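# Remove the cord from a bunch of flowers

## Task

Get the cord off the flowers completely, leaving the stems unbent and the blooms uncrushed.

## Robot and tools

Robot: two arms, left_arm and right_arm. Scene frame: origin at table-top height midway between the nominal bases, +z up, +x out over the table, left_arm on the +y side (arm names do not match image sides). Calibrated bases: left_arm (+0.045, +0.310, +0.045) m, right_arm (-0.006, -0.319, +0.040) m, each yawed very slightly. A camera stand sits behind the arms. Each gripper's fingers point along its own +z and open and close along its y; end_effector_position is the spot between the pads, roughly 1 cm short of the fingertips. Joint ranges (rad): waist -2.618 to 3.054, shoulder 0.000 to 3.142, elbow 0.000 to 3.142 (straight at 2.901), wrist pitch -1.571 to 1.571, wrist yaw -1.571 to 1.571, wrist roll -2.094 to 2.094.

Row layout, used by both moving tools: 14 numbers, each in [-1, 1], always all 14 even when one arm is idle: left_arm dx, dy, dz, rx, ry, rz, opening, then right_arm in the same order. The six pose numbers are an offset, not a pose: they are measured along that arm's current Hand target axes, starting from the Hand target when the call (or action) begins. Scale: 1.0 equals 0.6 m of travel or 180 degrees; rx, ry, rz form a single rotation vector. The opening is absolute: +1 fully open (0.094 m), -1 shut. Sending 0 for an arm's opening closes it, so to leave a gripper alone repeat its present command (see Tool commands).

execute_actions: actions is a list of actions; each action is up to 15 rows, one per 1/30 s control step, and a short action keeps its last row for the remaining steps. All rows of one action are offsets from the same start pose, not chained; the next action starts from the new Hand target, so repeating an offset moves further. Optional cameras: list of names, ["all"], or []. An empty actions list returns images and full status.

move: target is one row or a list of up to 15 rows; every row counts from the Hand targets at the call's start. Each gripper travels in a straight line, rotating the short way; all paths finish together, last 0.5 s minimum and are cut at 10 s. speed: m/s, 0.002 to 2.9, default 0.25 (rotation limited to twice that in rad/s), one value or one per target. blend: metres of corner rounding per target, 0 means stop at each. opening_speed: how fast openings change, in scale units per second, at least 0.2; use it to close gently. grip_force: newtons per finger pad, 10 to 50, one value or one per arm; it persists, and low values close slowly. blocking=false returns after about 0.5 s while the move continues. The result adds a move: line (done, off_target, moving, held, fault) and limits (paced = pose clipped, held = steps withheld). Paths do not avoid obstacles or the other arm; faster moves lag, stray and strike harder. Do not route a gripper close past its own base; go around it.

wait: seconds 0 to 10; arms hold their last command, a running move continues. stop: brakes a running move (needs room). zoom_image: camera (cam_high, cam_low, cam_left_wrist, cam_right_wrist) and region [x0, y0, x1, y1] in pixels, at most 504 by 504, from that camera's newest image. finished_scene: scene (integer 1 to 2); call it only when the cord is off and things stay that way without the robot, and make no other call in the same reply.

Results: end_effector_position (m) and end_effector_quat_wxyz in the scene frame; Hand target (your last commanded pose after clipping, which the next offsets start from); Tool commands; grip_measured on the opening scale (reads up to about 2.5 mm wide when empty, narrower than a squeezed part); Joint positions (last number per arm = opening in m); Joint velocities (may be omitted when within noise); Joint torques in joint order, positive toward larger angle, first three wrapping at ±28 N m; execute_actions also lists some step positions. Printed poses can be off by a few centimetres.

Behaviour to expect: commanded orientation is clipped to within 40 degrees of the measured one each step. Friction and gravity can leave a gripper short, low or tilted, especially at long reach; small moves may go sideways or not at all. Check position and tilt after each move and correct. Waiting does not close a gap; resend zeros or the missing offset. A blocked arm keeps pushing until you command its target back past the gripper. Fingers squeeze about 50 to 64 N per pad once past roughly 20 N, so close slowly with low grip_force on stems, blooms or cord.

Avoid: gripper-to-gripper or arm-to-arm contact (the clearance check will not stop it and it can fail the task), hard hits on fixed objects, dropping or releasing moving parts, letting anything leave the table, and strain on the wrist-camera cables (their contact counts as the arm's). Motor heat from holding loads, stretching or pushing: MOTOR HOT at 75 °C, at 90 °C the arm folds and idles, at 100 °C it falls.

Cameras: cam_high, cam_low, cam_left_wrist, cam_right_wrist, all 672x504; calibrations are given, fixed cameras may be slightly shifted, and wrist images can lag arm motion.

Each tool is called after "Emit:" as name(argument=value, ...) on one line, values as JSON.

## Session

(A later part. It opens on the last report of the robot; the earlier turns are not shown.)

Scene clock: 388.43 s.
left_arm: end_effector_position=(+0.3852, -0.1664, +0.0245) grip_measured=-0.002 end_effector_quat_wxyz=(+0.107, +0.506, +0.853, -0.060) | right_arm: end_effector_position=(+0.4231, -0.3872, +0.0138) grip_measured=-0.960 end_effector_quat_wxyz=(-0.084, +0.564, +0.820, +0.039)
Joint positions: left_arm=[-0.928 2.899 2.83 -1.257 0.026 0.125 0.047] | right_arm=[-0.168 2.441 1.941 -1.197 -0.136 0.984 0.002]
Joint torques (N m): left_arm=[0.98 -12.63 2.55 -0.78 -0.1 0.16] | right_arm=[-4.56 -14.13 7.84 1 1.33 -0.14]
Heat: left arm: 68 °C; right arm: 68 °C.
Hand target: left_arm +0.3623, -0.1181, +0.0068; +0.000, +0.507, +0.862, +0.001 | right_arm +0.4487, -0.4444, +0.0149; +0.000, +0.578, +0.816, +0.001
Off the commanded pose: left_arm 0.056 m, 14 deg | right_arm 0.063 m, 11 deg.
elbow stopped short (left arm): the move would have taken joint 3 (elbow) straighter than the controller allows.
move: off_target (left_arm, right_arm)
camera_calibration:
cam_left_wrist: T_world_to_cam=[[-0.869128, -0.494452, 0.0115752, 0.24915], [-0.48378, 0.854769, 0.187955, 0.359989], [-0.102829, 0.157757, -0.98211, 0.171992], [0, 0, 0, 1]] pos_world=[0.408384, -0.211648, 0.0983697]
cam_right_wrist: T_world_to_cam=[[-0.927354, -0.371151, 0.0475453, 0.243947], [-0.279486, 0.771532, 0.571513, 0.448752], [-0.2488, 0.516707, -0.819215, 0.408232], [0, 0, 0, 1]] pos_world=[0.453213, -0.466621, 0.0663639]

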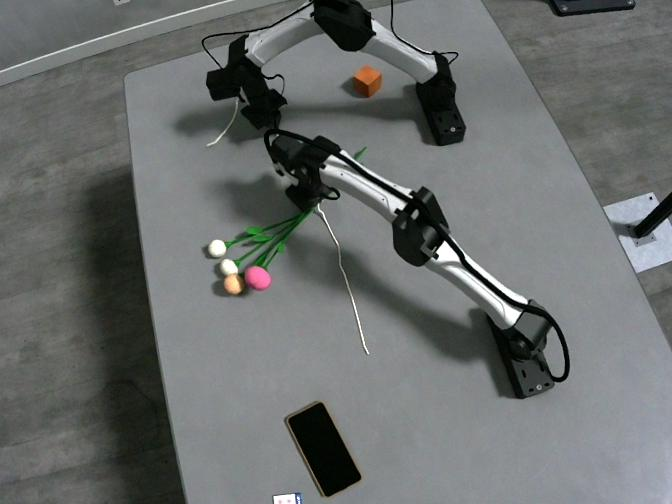

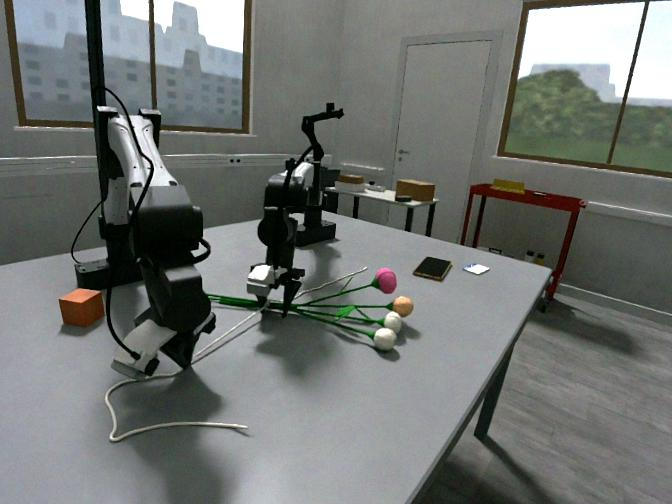

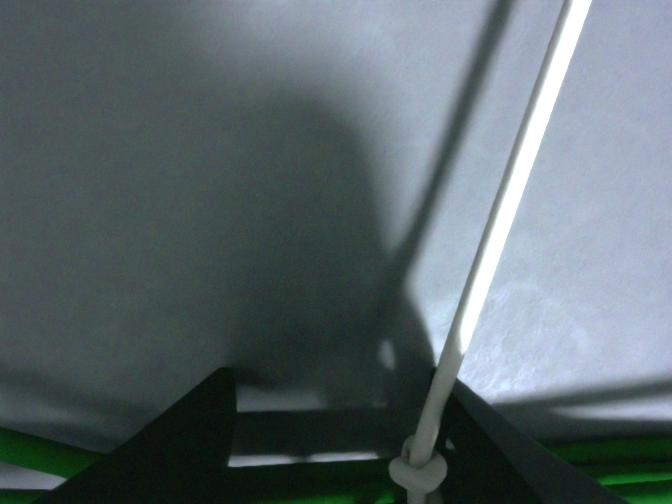

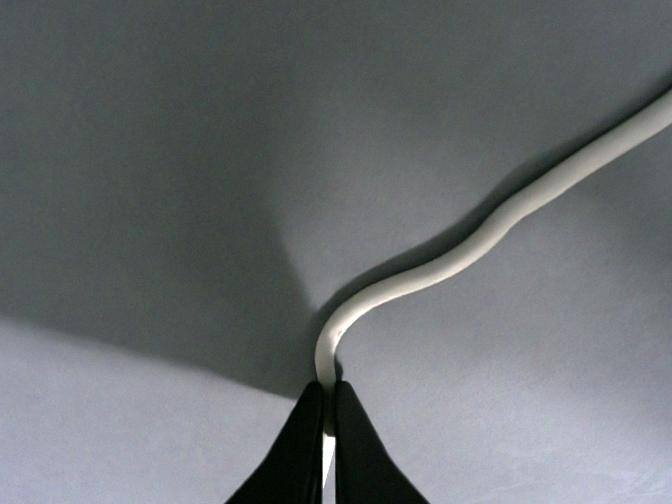

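Emit:
move(target=[[-0.08,-0.005,0,0,0,0,0,0.135,-0.005,0,0,0,0,-1],[-0.08,-0.005,0,0,0,0,0,0.135,-0.005,0,0,0,0,0],[-0.08,-0.005,-0.14,0,0,0,0,0.0,-0.005,-0.15,0,0,0,0]], speed=[0.06,0.1,0.15], cameras=["all"])

Emit:
zoom_image(camera="cam_high", region=[200, 130, 400, 300])

Scene clock: 461.83 s.
left_arm: end_effector_position=(+0.3777, -0.1561, +0.0523) grip_measured=-0.002 end_effector_quat_wxyz=(+0.098, +0.506, +0.856, -0.051) | right_arm: end_effector_position=(+0.4415, -0.4437, +0.0983) grip_measured=-0.002 end_effector_quat_wxyz=(-0.007, +0.581, +0.814, -0.003)
Joint positions: left_arm=[-0.931 2.853 2.854 -1.352 0.015 0.12 0.047] | right_arm=[-0.227 2.415 2.246 -1.417 0.001 0.969 0.047]
Joint torques (N m): left_arm=[-0.12 -16.77 7.01 0.63 0 0.03] | right_arm=[-0.05 -14.23 7.3 0.21 -0.07 -0.14]
Heat: left arm: 81 °C; right arm: 65 °C. Fold the left arm in close to its base, or ease its load, before you think long.
Hand target: left_arm +0.3829, -0.1617, +0.0909; +0.000, +0.507, +0.862, +0.001 | right_arm +0.4457, -0.4455, +0.1048; +0.000, +0.578, +0.816, +0.001
Off the commanded pose: left_arm 0.039 m, 13 deg | right_arm 0.008 m, 1 deg.
MOTOR HOT: joint 2 (shoulder) of the left arm reports 81 °C; the controller's stop level is 90 °C. To cool a motor, set the load down, stop pushing, or move to a pose that needs little force.
elbow stopped short (left arm): the move would have taken joint 3 (elbow) straighter than the controller allows.
move: off_target (left_arm)
camera_calibration:
cam_left_wrist: T_world_to_cam=[[-0.866909, -0.498443, 0.00477308, 0.246263], [-0.486113, 0.847504, 0.213148, 0.340755], [-0.110287, 0.18246, -0.977008, 0.203189], [0, 0, 0, 1]] pos_world=[0.401542, -0.203117, 0.124711]
cam_right_wrist: T_world_to_cam=[[-0.942675, -0.332241, 0.0313087, 0.261597], [-0.289112, 0.85994, 0.420615, 0.507422], [-0.166669, 0.387451, -0.906699, 0.426195], [0, 0, 0, 1]] pos_world=[0.464336, -0.514569, 0.164811]

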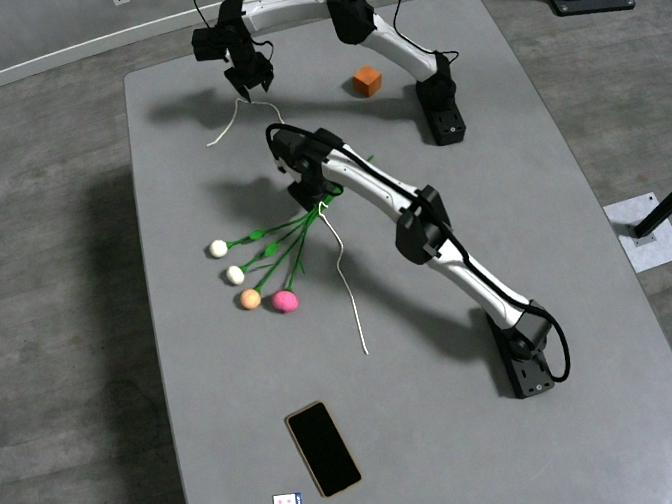

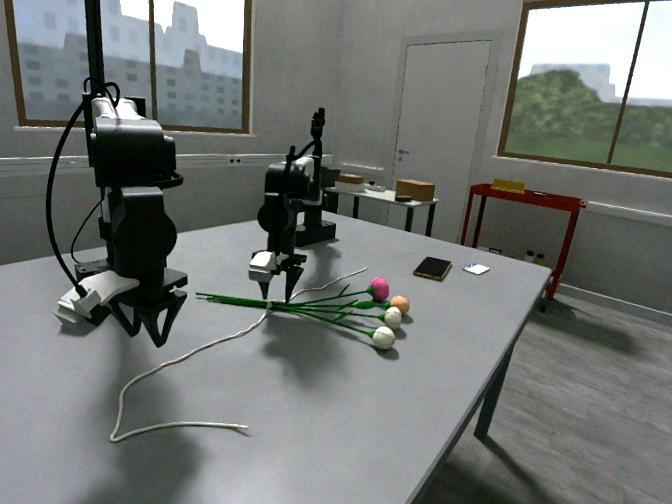

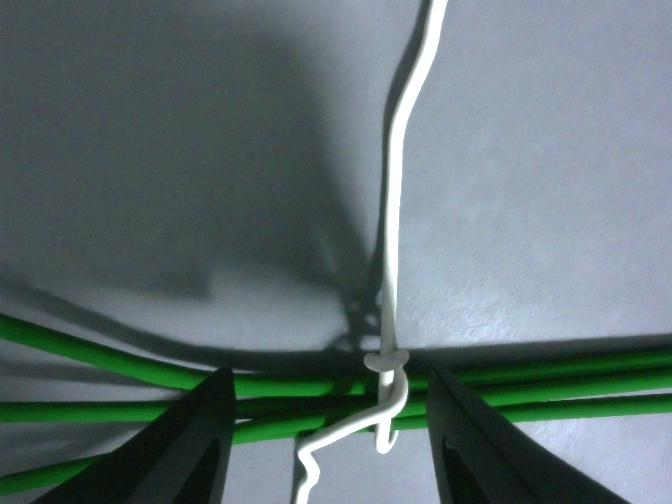

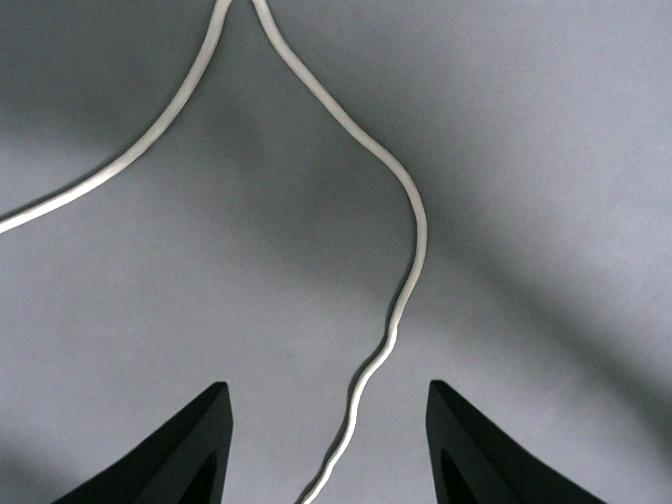

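Scaled by 2.520 from the camera's 672x504 image, which has a finer 960x720 frame.

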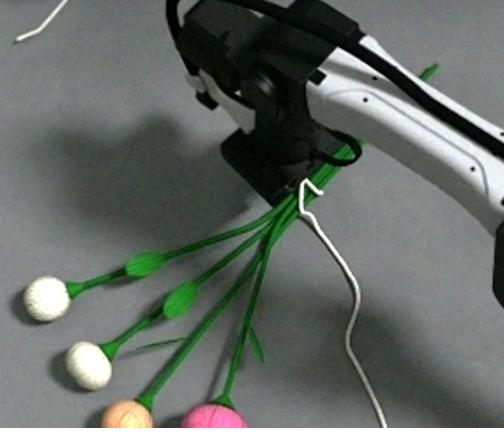

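Emit:
move(target=[0.337,-0.022,-0.08,0,0,0,0,0,0,0,0,0,0,0], speed=0.3, cameras=["all"])

Emit:
zoom_image(camera="cam_high", region=[200, 130, 400, 360])

Scene clock: 473.87 s.
left_arm: end_effector_position=(+0.2682, +0.0081, +0.1296) grip_measured=-0.002 end_effector_quat_wxyz=(-0.020, +0.505, +0.863, +0.001) | right_arm: end_effector_position=(+0.4414, -0.4436, +0.0983) grip_measured=-0.002 end_effector_quat_wxyz=(-0.008, +0.581, +0.814, -0.003)
Joint positions: left_arm=[-0.913 2.012 1.693 -1.288 0.013 0.132 0.047] | right_arm=[-0.227 2.415 2.246 -1.418 0.001 0.969 0.047]
Joint torques (N m): left_arm=[0.54 -10.19 5.15 0.32 0.01 0.18] | right_arm=[-0.02 -14.23 7.35 0.21 -0.07 -0.13]
Heat: left arm: 82 °C; right arm: 67 °C. Fold the left arm in close to its base, or ease its load, before you think long.
Hand target: left_arm +0.2730, +0.0087, +0.1388; +0.000, +0.507, +0.862, +0.001 | right_arm +0.4458, -0.4455, +0.1048; +0.000, +0.578, +0.816, +0.001
Off the commanded pose: left_arm 0.010 m, 2 deg | right_arm 0.008 m, 1 deg.
MOTOR HOT: still on. Joint 2 (shoulder) of the left arm reports 82 °C.
move: done
camera_calibration:
cam_left_wrist: T_world_to_cam=[[-0.861221, -0.50741, 0.0288617, 0.228285], [-0.441042, 0.774381, 0.45367, 0.0892575], [-0.252547, 0.377981, -0.890702, 0.262141], [0, 0, 0, 1]] pos_world=[0.302173, -0.0523697, 0.186408]
cam_right_wrist: T_world_to_cam=[[-0.942642, -0.332302, 0.0316599, 0.261493], [-0.28899, 0.859874, 0.420834, 0.507295], [-0.167067, 0.387547, -0.906585, 0.426411], [0, 0, 0, 1]] pos_world=[0.464337, -0.51457, 0.164811]

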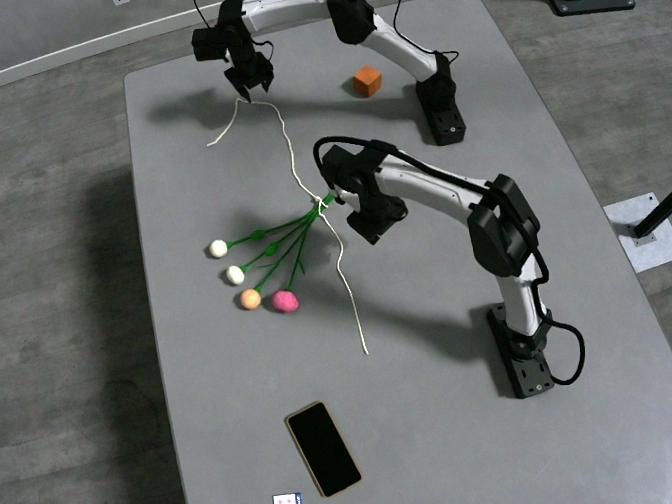

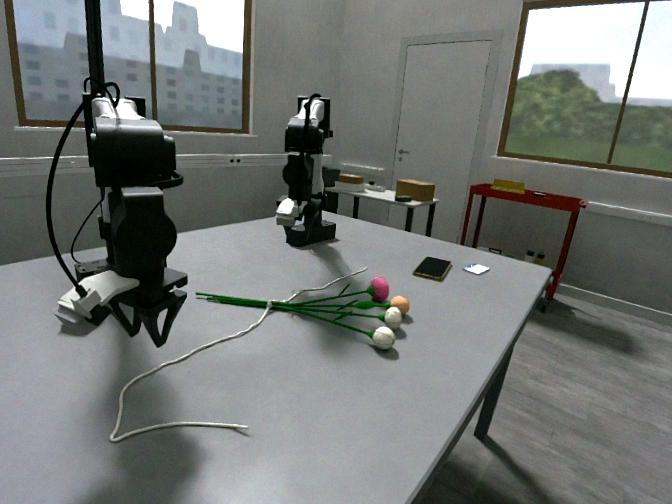

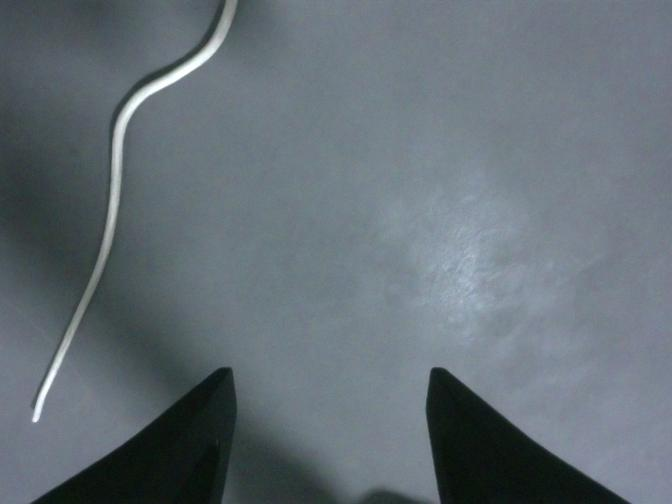

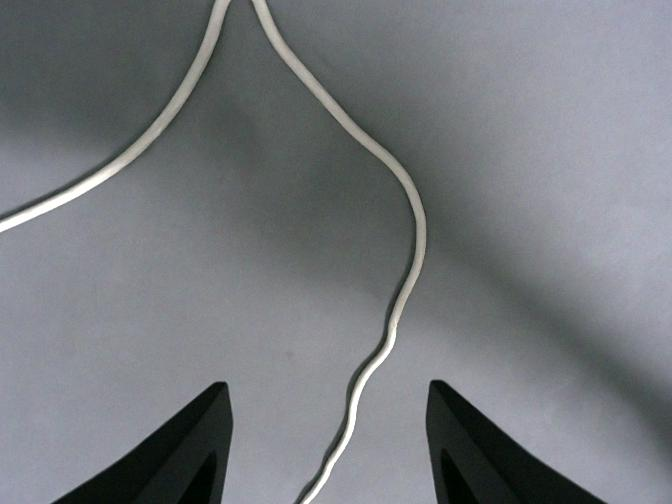

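Scaled by 2.191 from the camera's 672x504 image, which has a finer 960x720 frame.

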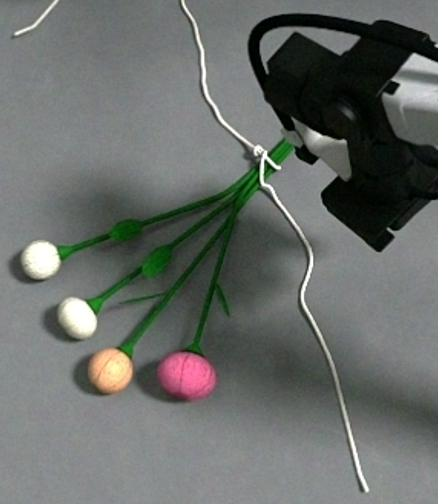

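Emit:
move(target=[[0.063,0.198,0.1,0,0,0.175,0,0.0,-0.2,0,0,0,0,0],[0.063,0.198,0.221,0,0,0.175,0,0.0,-0.2,0,0,0,0,0],[0.063,0.198,0.221,0,0,0.175,-1,0.0,-0.2,0,0,0,0,0]], speed=[0.3,0.12,0.1], cameras=["cam_left_wrist"])

Scene clock: 489.03 s.
left_arm: end_effector_position=(+0.3634, +0.0960, +0.0181) grip_measured=-0.958 end_effector_quat_wxyz=(+0.013, +0.719, +0.695, +0.003) | right_arm: end_effector_position=(+0.3294, -0.4831, +0.0927) grip_measured=-0.002 end_effector_quat_wxyz=(-0.022, +0.581, +0.814, -0.004)
Joint positions: left_arm=[-0.576 2.106 1.37 -0.808 0 1.014 0.002] | right_arm=[-0.41 2.032 1.597 -1.18 0.001 0.785 0.047]
Joint torques (N m): left_arm=[0.14 -6.41 3.84 0.42 0.15 0.19] | right_arm=[-0.09 -15.23 4.4 0.44 -0.06 -0.12]
Heat: left arm: 79 °C; right arm: 68 °C. Fold the left arm in close to its base, or ease its load, before you think long.
Hand target: left_arm +0.3587, +0.0995, +0.0064; +0.000, +0.722, +0.692, +0.001 | right_arm +0.3326, -0.4855, +0.1046; +0.000, +0.578, +0.816, +0.001
Off the commanded pose: left_arm 0.013 m, 2 deg | right_arm 0.013 m, 3 deg.
MOTOR HOT: still on. Joint 2 (shoulder) of the left arm reports 79 °C.
move: off_target (left_arm, right_arm); target 3's new opening was sent with left_arm's hand 0.012 m and 1 deg from that target
camera_calibration:
cam_left_wrist: T_world_to_cam=[[-0.999856, 0.0133631, -0.0104542, 0.359065], [0.0079349, 0.912928, 0.408043, -0.0618939], [0.0149966, 0.407901, -0.912903, 0.0538927], [0, 0, 0, 1]] pos_world=[0.358696, 0.0297236, 0.0782079]
Images, in order (width x height): cam_left_wrist 672x504.

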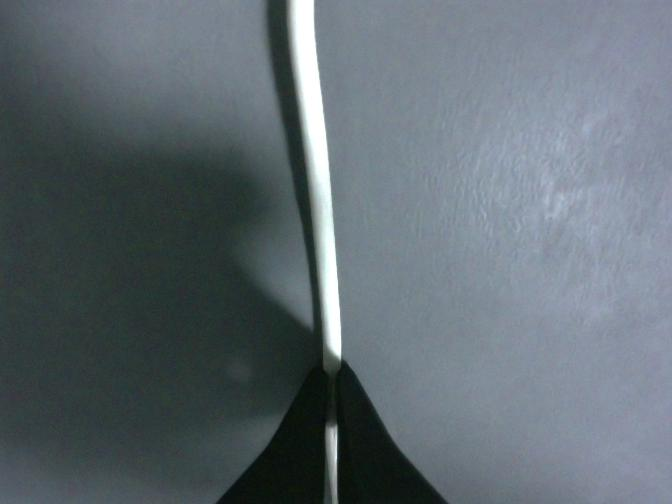

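Emit:
move(target=[0.37,0.01,-0.015,0,0,0,-1,0,0,0,0,0,0,0], speed=0.06, cameras=["cam_high","cam_low","cam_left_wrist"])

Emit:
zoom_image(camera="cam_high", region=[220, 150, 440, 330])

Emit:
zoom_image(camera="cam_high", region=[310, 190, 400, 280])

Scene clock: 502.17 s.
left_arm: end_effector_position=(+0.3788, +0.3124, +0.0164) grip_measured=-0.958 end_effector_quat_wxyz=(+0.014, +0.722, +0.692, -0.006) | right_arm: end_effector_position=(+0.3294, -0.4831, +0.0927) grip_measured=-0.002 end_effector_quat_wxyz=(-0.022, +0.581, +0.814, -0.004)
Joint positions: left_arm=[0.038 1.961 1.14 -0.74 0.028 1.637 0.002] | right_arm=[-0.41 2.032 1.597 -1.18 0.001 0.785 0.047]
Joint torques (N m): left_arm=[1.16 -7.35 3.74 0.23 -0.08 0.22] | right_arm=[-0.1 -15.24 4.42 0.44 -0.06 -0.13]
Heat: left arm: 74 °C; right arm: 68 °C. Fold the left arm in close to its base, or ease its load, before you think long.
Hand target: left_arm +0.3742, +0.3210, +0.0156; +0.000, +0.722, +0.692, +0.001 | right_arm +0.3326, -0.4855, +0.1046; +0.000, +0.578, +0.816, +0.001
Off the commanded pose: left_arm 0.010 m, 2 deg | right_arm 0.013 m, 3 deg.
MOTOR HOT: still on. Joint 2 (shoulder) of the left arm reports 74 °C.
move: off_target (right_arm)
camera_calibration:
cam_left_wrist: T_world_to_cam=[[-0.999739, 0.0227851, 0.00144997, 0.36843], [0.0214913, 0.91773, 0.396623, -0.265297], [0.00770643, 0.396551, -0.91798, -0.0297462], [0, 0, 0, 1]] pos_world=[0.374265, 0.246872, 0.0773822]
Images, in order (width x height): cam_high 672x504, cam_low 672x504, cam_left_wrist 672x504.

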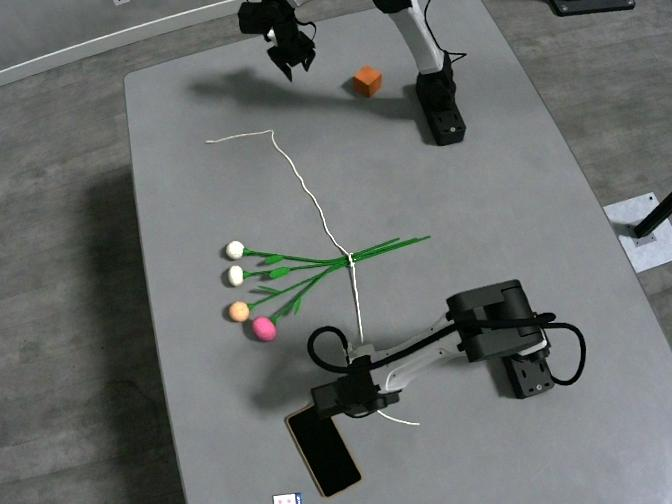

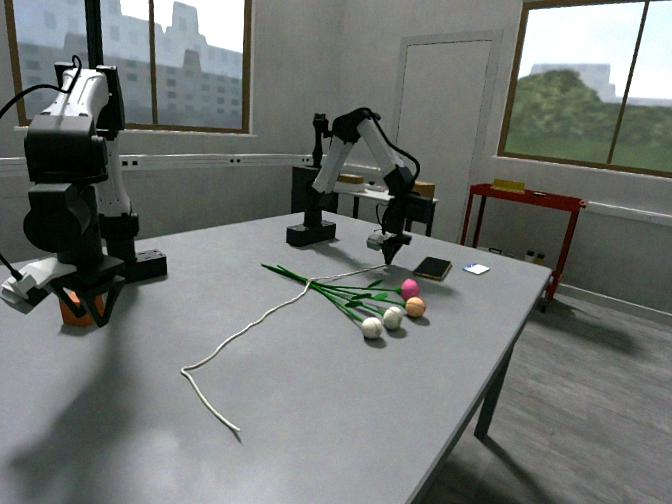

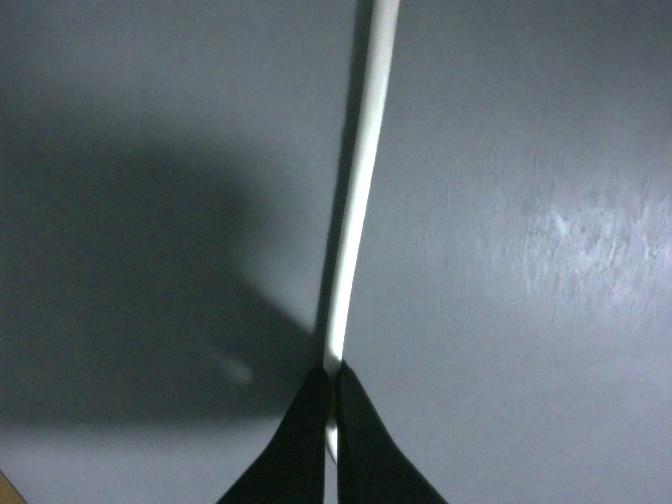

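Scaled by 2.291 from the camera's 672x504 image, which has a finer 960x720 frame.

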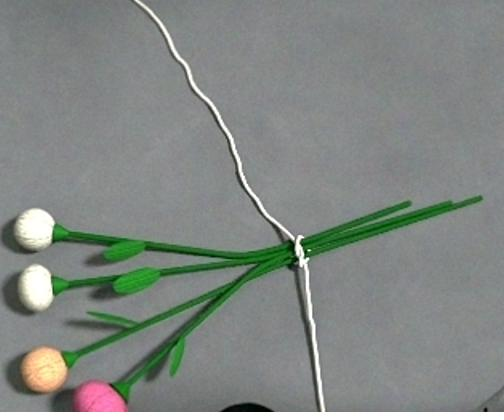

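Scaled by 5.600 from the camera's 672x504 image, which has a finer 960x720 frame.

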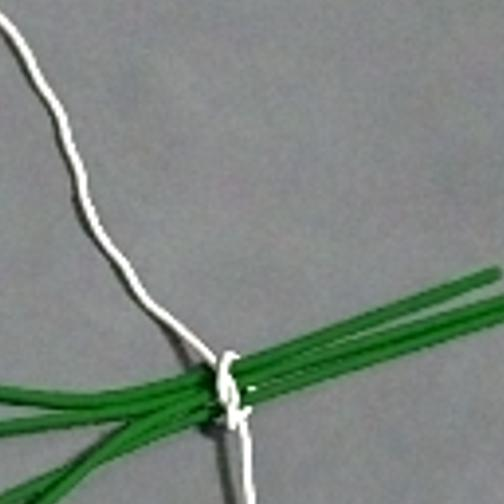

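Emit:
move(target=[0,0,0,0,0,0,-1,0.74,0.335,0.025,0,0,-0.39,0], speed=0.3, cameras=["cam_right_wrist","cam_high"])

Scene clock: 539.47 s.
left_arm: end_effector_position=(+0.3788, +0.3124, +0.0164) grip_measured=-0.958 end_effector_quat_wxyz=(+0.014, +0.722, +0.692, -0.006) | right_arm: end_effector_position=(+0.3702, +0.0008, +0.0855) grip_measured=-0.002 end_effector_quat_wxyz=(-0.004, +0.006, +1.000, -0.003)
Joint positions: left_arm=[0.038 1.961 1.14 -0.74 0.028 1.637 0.002] | right_arm=[0.748 2.618 2.571 -1.533 0 0.715 0.047]
Joint torques (N m): left_arm=[1.17 -7.32 3.75 0.24 -0.09 0.21] | right_arm=[-0.38 -15.15 7.02 0.24 -0.04 -0.14]
Heat: left arm: 65 °C; right arm: 68 °C.
Hand target: left_arm +0.3742, +0.3210, +0.0156; +0.000, +0.722, +0.692, +0.001 | right_arm +0.3744, +0.0002, +0.0903; +0.001, +0.003, +1.000, +0.001
Off the commanded pose: left_arm 0.010 m, 2 deg | right_arm 0.006 m, 1 deg.
MOTOR HOT: cleared for the motors of the left arm.
move: done
camera_calibration:
cam_right_wrist: T_world_to_cam=[[-0.00251672, -0.99971, 0.0239597, -0.00442719], [-0.907715, 0.0123369, 0.419406, 0.339783], [-0.41958, -0.020693, -0.907482, 0.324531], [0, 0, 0, 1]] pos_world=[0.444582, -0.00190223, 0.152105]
Images, in order (width x height): cam_high 672x504, cam_right_wrist 672x504.

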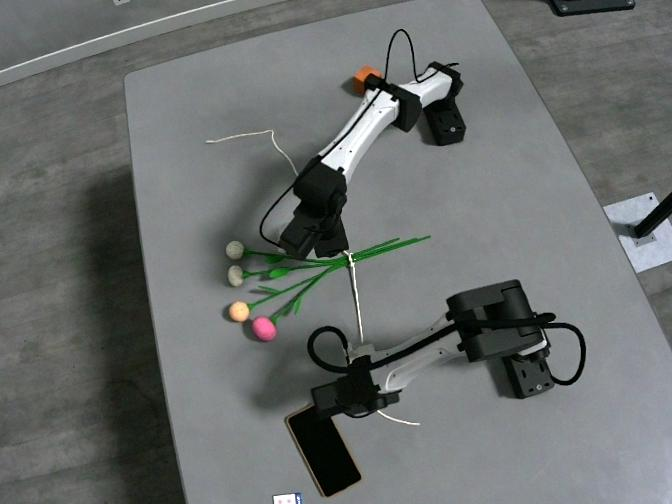

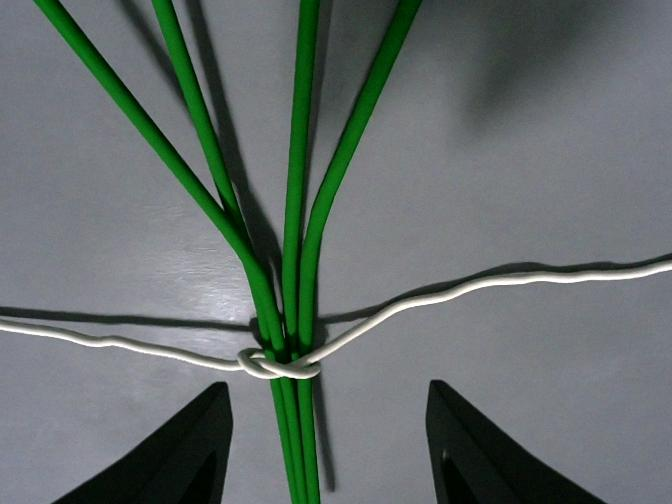

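Emit:
move(target=[[0,0,0,0,0,0,-1,0.023,0.024,0.127,0,0,0,0],[0,0,0,0,0,0,-1,0.023,0.024,0.127,0,0,0,-0.64]], speed=0.08, opening_speed=0.6, cameras=["cam_right_wrist"])

Scene clock: 554.93 s.
left_arm: end_effector_position=(+0.3788, +0.3124, +0.0164) grip_measured=-0.958 end_effector_quat_wxyz=(+0.014, +0.722, +0.692, -0.006) | right_arm: end_effector_position=(+0.3625, +0.0153, +0.0117) grip_measured=-0.637 end_effector_quat_wxyz=(-0.002, -0.002, +1.000, +0.001)
Joint positions: left_arm=[0.038 1.961 1.14 -0.74 0.028 1.637 0.002] | right_arm=[0.779 2.608 2.257 -1.222 -0.005 0.731 0.017]
Joint torques (N m): left_arm=[1.16 -7.34 3.73 0.23 -0.08 0.2] | right_arm=[0.38 -17.48 3.38 0.46 0 0.16]
Heat: left arm: 63 °C; right arm: 71 °C.
Hand target: left_arm +0.3742, +0.3210, +0.0156; +0.000, +0.722, +0.692, +0.001 | right_arm +0.3607, +0.0148, +0.0141; +0.001, +0.003, +1.000, +0.001
Off the commanded pose: left_arm 0.010 m, 2 deg | right_arm 0.003 m, 1 deg.
move: done
camera_calibration:
cam_right_wrist: T_world_to_cam=[[0.0119149, -0.999816, 0.0150472, 0.0067183], [-0.908922, -0.0045568, 0.416941, 0.364292], [-0.416796, -0.0186445, -0.908809, 0.253506], [0, 0, 0, 1]] pos_world=[0.436693, 0.0131036, 0.0783993]
Images, in order (width x height): cam_right_wrist 672x504.

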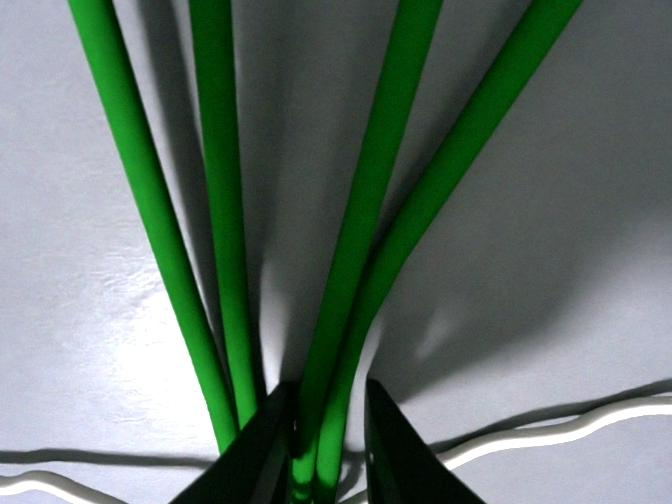

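Emit:
move(target=[[0,0,0,0,0,0,-1,0,0,0,0,0,0,-0.84],[0,0,0,0,0,0,-1,0,0.0,-0.005,0,0,0.39,-0.84]], speed=0.15, grip_force=[50,20], cameras=["all"])

Emit:
zoom_image(camera="cam_high", region=[220, 150, 440, 330])

Scene clock: 574.00 s.
left_arm: end_effector_position=(+0.3788, +0.3124, +0.0164) grip_measured=-0.958 end_effector_quat_wxyz=(+0.014, +0.722, +0.692, -0.006) | right_arm: end_effector_position=(+0.3629, +0.0160, +0.0117) grip_measured=-0.782 end_effector_quat_wxyz=(-0.003, +0.570, +0.822, +0.002)
Joint positions: left_arm=[0.038 1.961 1.14 -0.74 0.028 1.637 0.002] | right_arm=[0.779 2.608 2.257 -1.219 -0.007 1.947 0.01]
Joint torques (N m): left_arm=[1.18 -7.34 3.71 0.23 -0.09 0.2] | right_arm=[0.42 -17.57 3.95 0.25 0.04 0.25]
Heat: left arm: 62 °C; right arm: 74 °C.
Hand target: left_arm +0.3742, +0.3210, +0.0156; +0.000, +0.722, +0.692, +0.001 | right_arm +0.3607, +0.0148, +0.0171; +0.000, +0.578, +0.816, +0.001
Off the commanded pose: left_arm 0.010 m, 2 deg | right_arm 0.006 m, 1 deg.
grip_force (N): 50, 20
move: done
camera_calibration:
cam_left_wrist: T_world_to_cam=[[-0.999729, 0.0232314, 0.00142795, 0.368319], [0.0218922, 0.917717, 0.39663, -0.265445], [0.00790381, 0.396554, -0.917977, -0.0298213], [0, 0, 0, 1]] pos_world=[0.374266, 0.246873, 0.0773822]
cam_right_wrist: T_world_to_cam=[[-0.933212, -0.358829, 0.0188875, 0.340126], [-0.318446, 0.850249, 0.419129, 0.136695], [-0.166455, 0.385121, -0.90773, 0.156343], [0, 0, 0, 1]] pos_world=[0.386964, -0.0543891, 0.0782002]

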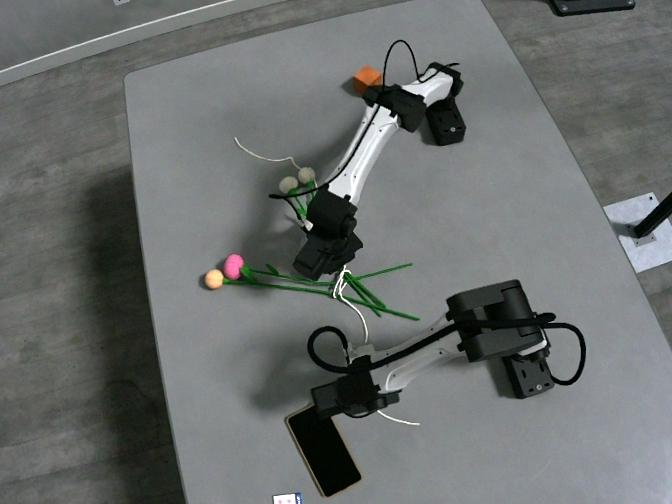

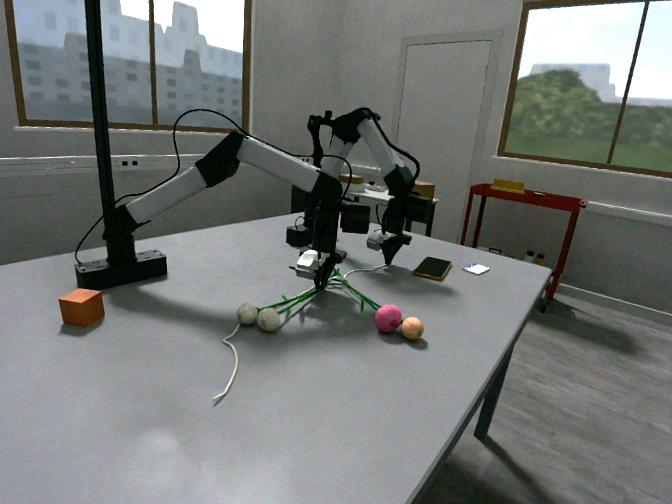

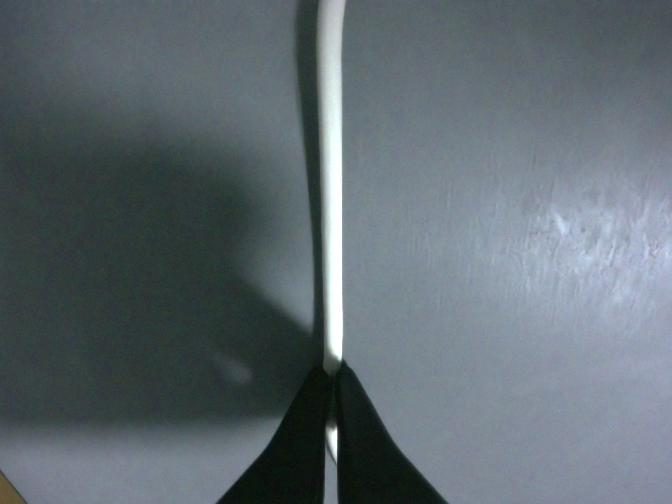

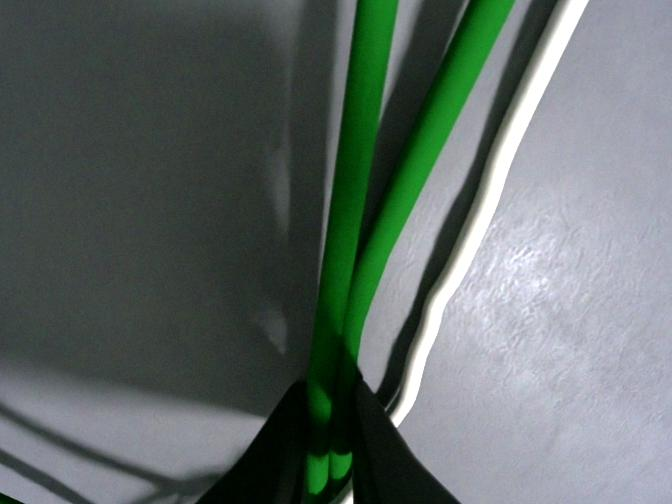

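Scaled by 2.291 from the camera's 672x504 image, which has a finer 960x720 frame.

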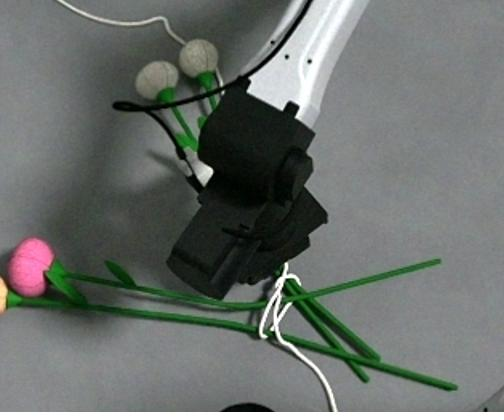

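Emit:
move(target=[0,0,0,0,0,0,-1,-0.31,-0.02,-0.01,0,0,0,-0.84], speed=0.08, cameras=["all"])

Emit:
zoom_image(camera="cam_high", region=[220, 180, 440, 360])

Scene clock: 584.23 s.
left_arm: end_effector_position=(+0.3788, +0.3124, +0.0164) grip_measured=-0.958 end_effector_quat_wxyz=(+0.014, +0.722, +0.692, -0.006) | right_arm: end_effector_position=(+0.4062, -0.1603, +0.0113) grip_measured=-0.782 end_effector_quat_wxyz=(-0.015, +0.582, +0.813, -0.009)
Joint positions: left_arm=[0.038 1.961 1.14 -0.74 0.028 1.637 0.002] | right_arm=[0.405 2.372 1.82 -1.049 -0.016 1.601 0.01]
Joint torques (N m): left_arm=[1.2 -7.3 3.74 0.23 -0.08 0.2] | right_arm=[-0.46 -17.51 3.71 0.37 0.11 -0.19]
Heat: left arm: 61 °C; right arm: 75 °C. Fold the right arm in close to its base, or ease its load, before you think long.
Hand target: left_arm +0.3742, +0.3210, +0.0156; +0.000, +0.722, +0.692, +0.001 | right_arm +0.4112, -0.1648, +0.0228; +0.000, +0.578, +0.816, +0.001
Off the commanded pose: left_arm 0.010 m, 2 deg | right_arm 0.013 m, 2 deg.
MOTOR HOT: joint 2 (shoulder) of the right arm reports 75 °C; the controller's stop level is 90 °C. To cool a motor, set the load down, stop pushing, or move to a pose that needs little force.
grip_force (N): 50, 20
move: off_target (right_arm)
camera_calibration:
cam_left_wrist: T_world_to_cam=[[-0.999729, 0.0232314, 0.00142795, 0.368319], [0.0218922, 0.917717, 0.39663, -0.265445], [0.00790381, 0.396554, -0.917977, -0.0298213], [0, 0, 0, 1]] pos_world=[0.374266, 0.246873, 0.0773822]
cam_right_wrist: T_world_to_cam=[[-0.942068, -0.331748, 0.0495141, 0.324883], [-0.28046, 0.860041, 0.426229, 0.286645], [-0.183985, 0.38765, -0.903259, 0.238674], [0, 0, 0, 1]] pos_world=[0.430366, -0.231269, 0.0773218]

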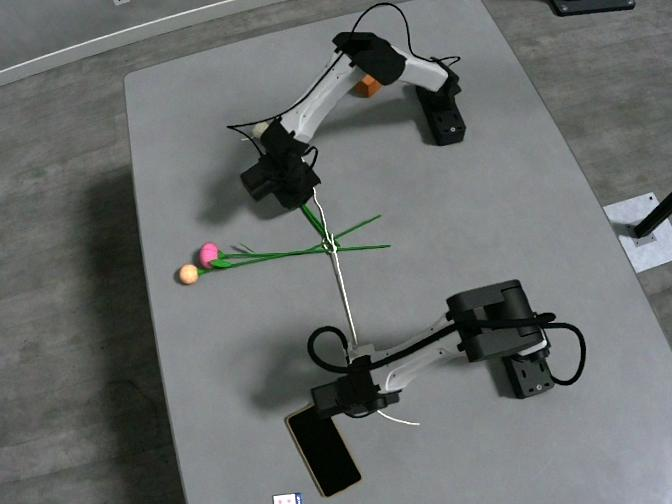

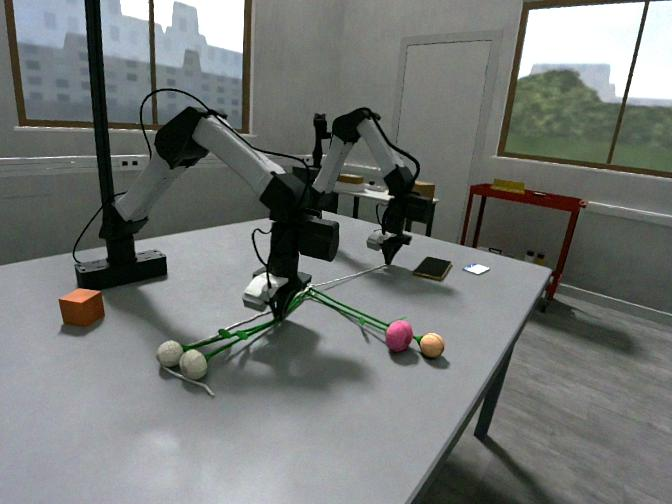

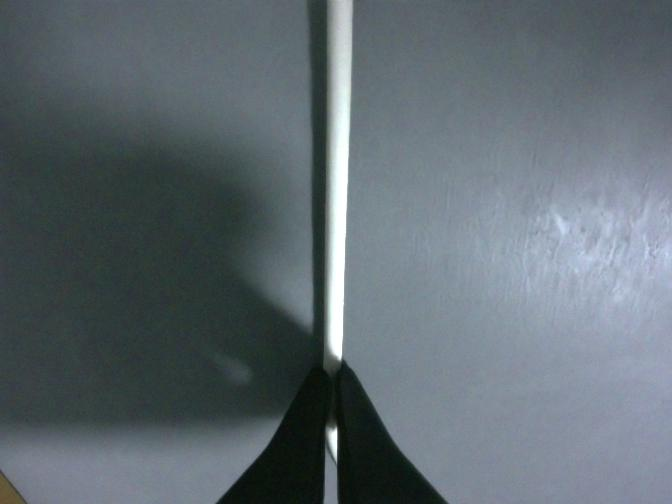

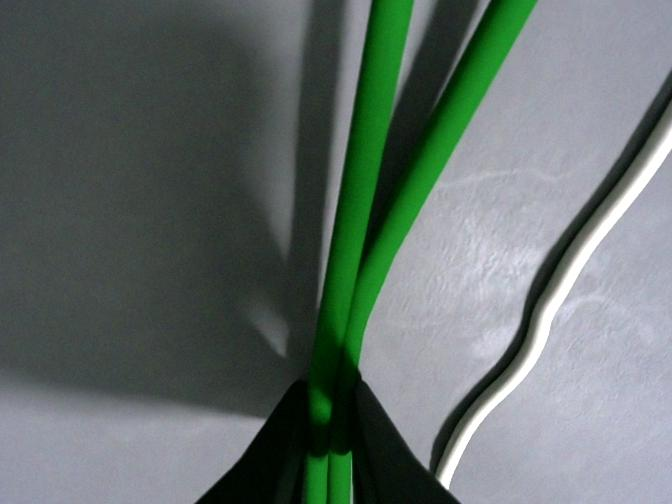

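Scaled by 2.291 from the camera's 672x504 image, which has a finer 960x720 frame.

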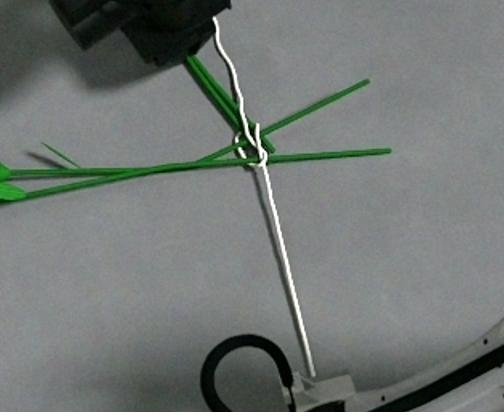

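Emit:
move(target=[[0,0,0,0,0,0,-1,-0.16,0.03,-0.005,0,0,0,-0.84],[0,0,0,0,0,0,-1,-0.16,0.03,-0.005,0,0,0,-0.6],[0,0,0,0,0,0,-1,-0.16,0.03,-0.17,0,0,0,-0.6],[0,0,0,0,0,0,-1,-0.16,-0.27,-0.17,0,0,0,-0.6]], speed=[0.08,0.1,0.15,0.3], grip_force=[50,50], cameras=["all"])

Emit:
zoom_image(camera="cam_high", region=[170, 120, 420, 320])

Emit:
zoom_image(camera="cam_high", region=[290, 200, 390, 290])

Scene clock: 598.27 s.
left_arm: end_effector_position=(+0.3788, +0.3124, +0.0164) grip_measured=-0.958 end_effector_quat_wxyz=(+0.014, +0.722, +0.692, -0.006) | right_arm: end_effector_position=(+0.2878, -0.3069, +0.1200) grip_measured=-0.602 end_effector_quat_wxyz=(-0.013, +0.580, +0.815, -0.007)
Joint positions: left_arm=[0.038 1.961 1.14 -0.74 0.028 1.637 0.002] | right_arm=[0.082 1.699 1.272 -1.173 -0.005 1.274 0.019]
Joint torques (N m): left_arm=[1.16 -7.34 3.73 0.23 -0.1 0.21] | right_arm=[-0.34 -10.48 4.37 0.46 0 -0.11]
Heat: left arm: 60 °C; right arm: 75 °C. Fold the right arm in close to its base, or ease its load, before you think long.
Hand target: left_arm +0.3742, +0.3210, +0.0156; +0.000, +0.722, +0.692, +0.001 | right_arm +0.2904, -0.3092, +0.1245; +0.000, +0.578, +0.816, +0.001
Off the commanded pose: left_arm 0.010 m, 2 deg | right_arm 0.006 m, 2 deg.
MOTOR HOT: still on. Joint 2 (shoulder) of the right arm reports 75 °C.
move: done
camera_calibration:
cam_left_wrist: T_world_to_cam=[[-0.999729, 0.0232314, 0.00142795, 0.368319], [0.0218922, 0.917717, 0.39663, -0.265445], [0.00790381, 0.396554, -0.917977, -0.0298213], [0, 0, 0, 1]] pos_world=[0.374266, 0.246873, 0.0773822]
cam_right_wrist: T_world_to_cam=[[-0.940887, -0.335792, 0.0444379, 0.158306], [-0.286456, 0.858845, 0.424652, 0.334747], [-0.18076, 0.38682, -0.904266, 0.370803], [0, 0, 0, 1]] pos_world=[0.311865, -0.377771, 0.186119]

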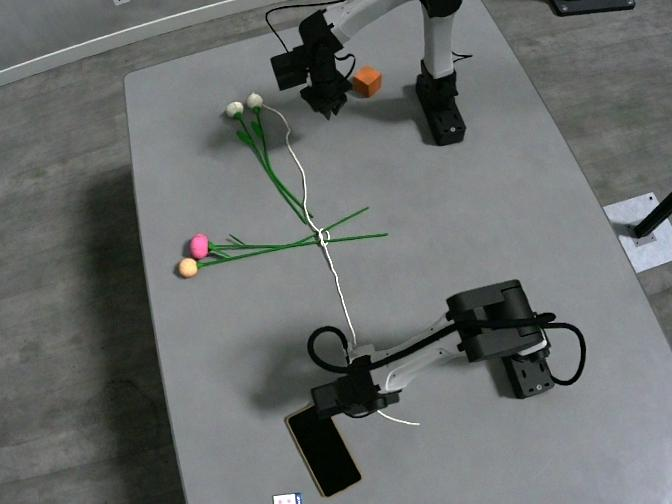

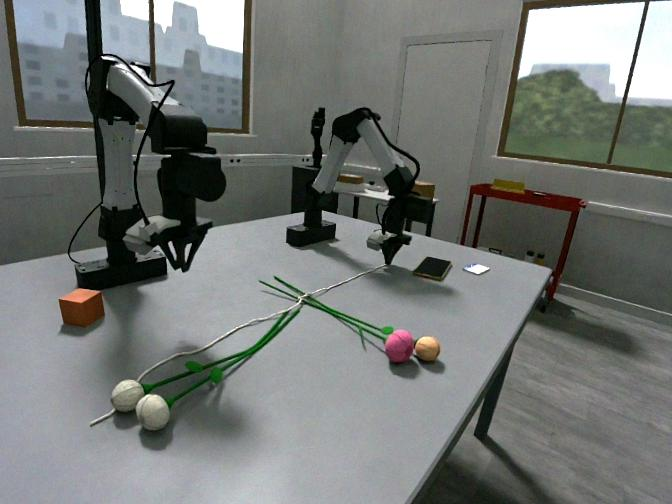

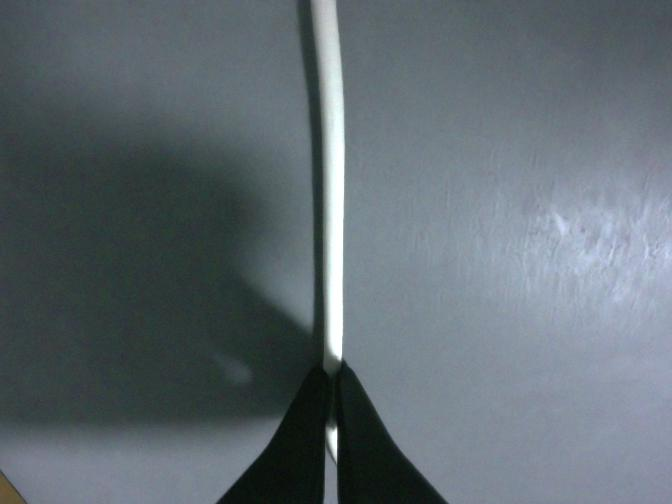

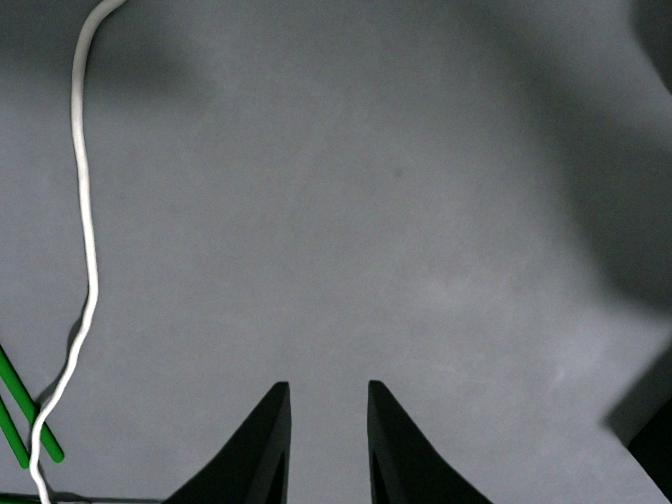

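Scaled by 2.016 from the camera's 672x504 image, which has a finer 960x720 frame.

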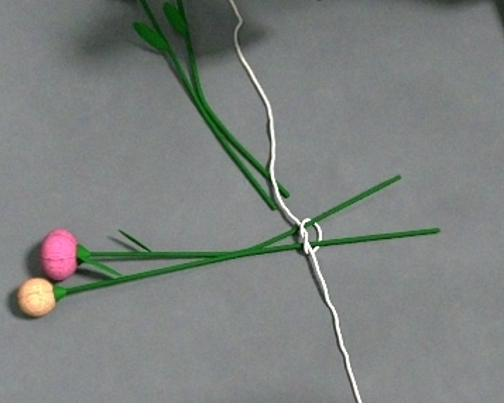

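Scaled by 5.040 from the camera's 672x504 image, which has a finer 960x720 frame.

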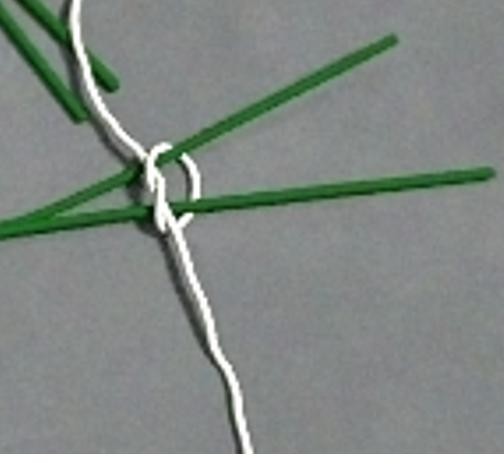

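Emit:
move(target=[0,0,0,0,0,0,-1,0.323,0.348,0.06,0,0,-0.39,-0.2], speed=0.3, cameras=["cam_right_wrist"])

Scene clock: 614.70 s.
left_arm: end_effector_position=(+0.3788, +0.3124, +0.0164) grip_measured=-0.958 end_effector_quat_wxyz=(+0.014, +0.722, +0.692, -0.006) | right_arm: end_effector_position=(+0.4203, -0.0583, +0.0841) grip_measured=-0.202 end_effector_quat_wxyz=(-0.001, +0.010, +1.000, +0.002)
Joint positions: left_arm=[0.038 1.961 1.14 -0.74 0.028 1.637 0.002] | right_arm=[0.591 2.658 2.642 -1.554 -0.004 0.566 0.037]
Joint torques (N m): left_arm=[1.16 -7.34 3.69 0.23 -0.09 0.21] | right_arm=[0.25 -15.41 6.99 0.27 -0.02 -0.13]
Heat: left arm: 60 °C; right arm: 71 °C.
Hand target: left_arm +0.3742, +0.3210, +0.0156; +0.000, +0.722, +0.692, +0.001 | right_arm +0.4228, -0.0570, +0.0890; +0.000, +0.003, +1.000, +0.001
Off the commanded pose: left_arm 0.010 m, 2 deg | right_arm 0.006 m, 1 deg.
MOTOR HOT: cleared for the motors of the right arm.
joint sent to its limit (right arm) — joint 4 (wrist pitch), lower limit. The joint targets still meet the commanded pose.
move: done
camera_calibration:
cam_right_wrist: T_world_to_cam=[[-0.0105897, -0.999851, 0.0136104, -0.0590429], [-0.910124, 0.0152756, 0.414054, 0.388227], [-0.4142, -0.00800247, -0.91015, 0.341752], [0, 0, 0, 1]] pos_world=[0.494263, -0.0622297, 0.151102]
Images, in order (width x height): cam_right_wrist 672x504.

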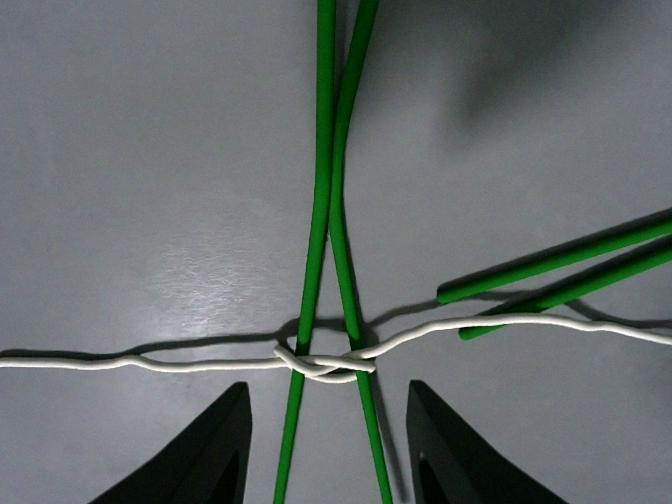

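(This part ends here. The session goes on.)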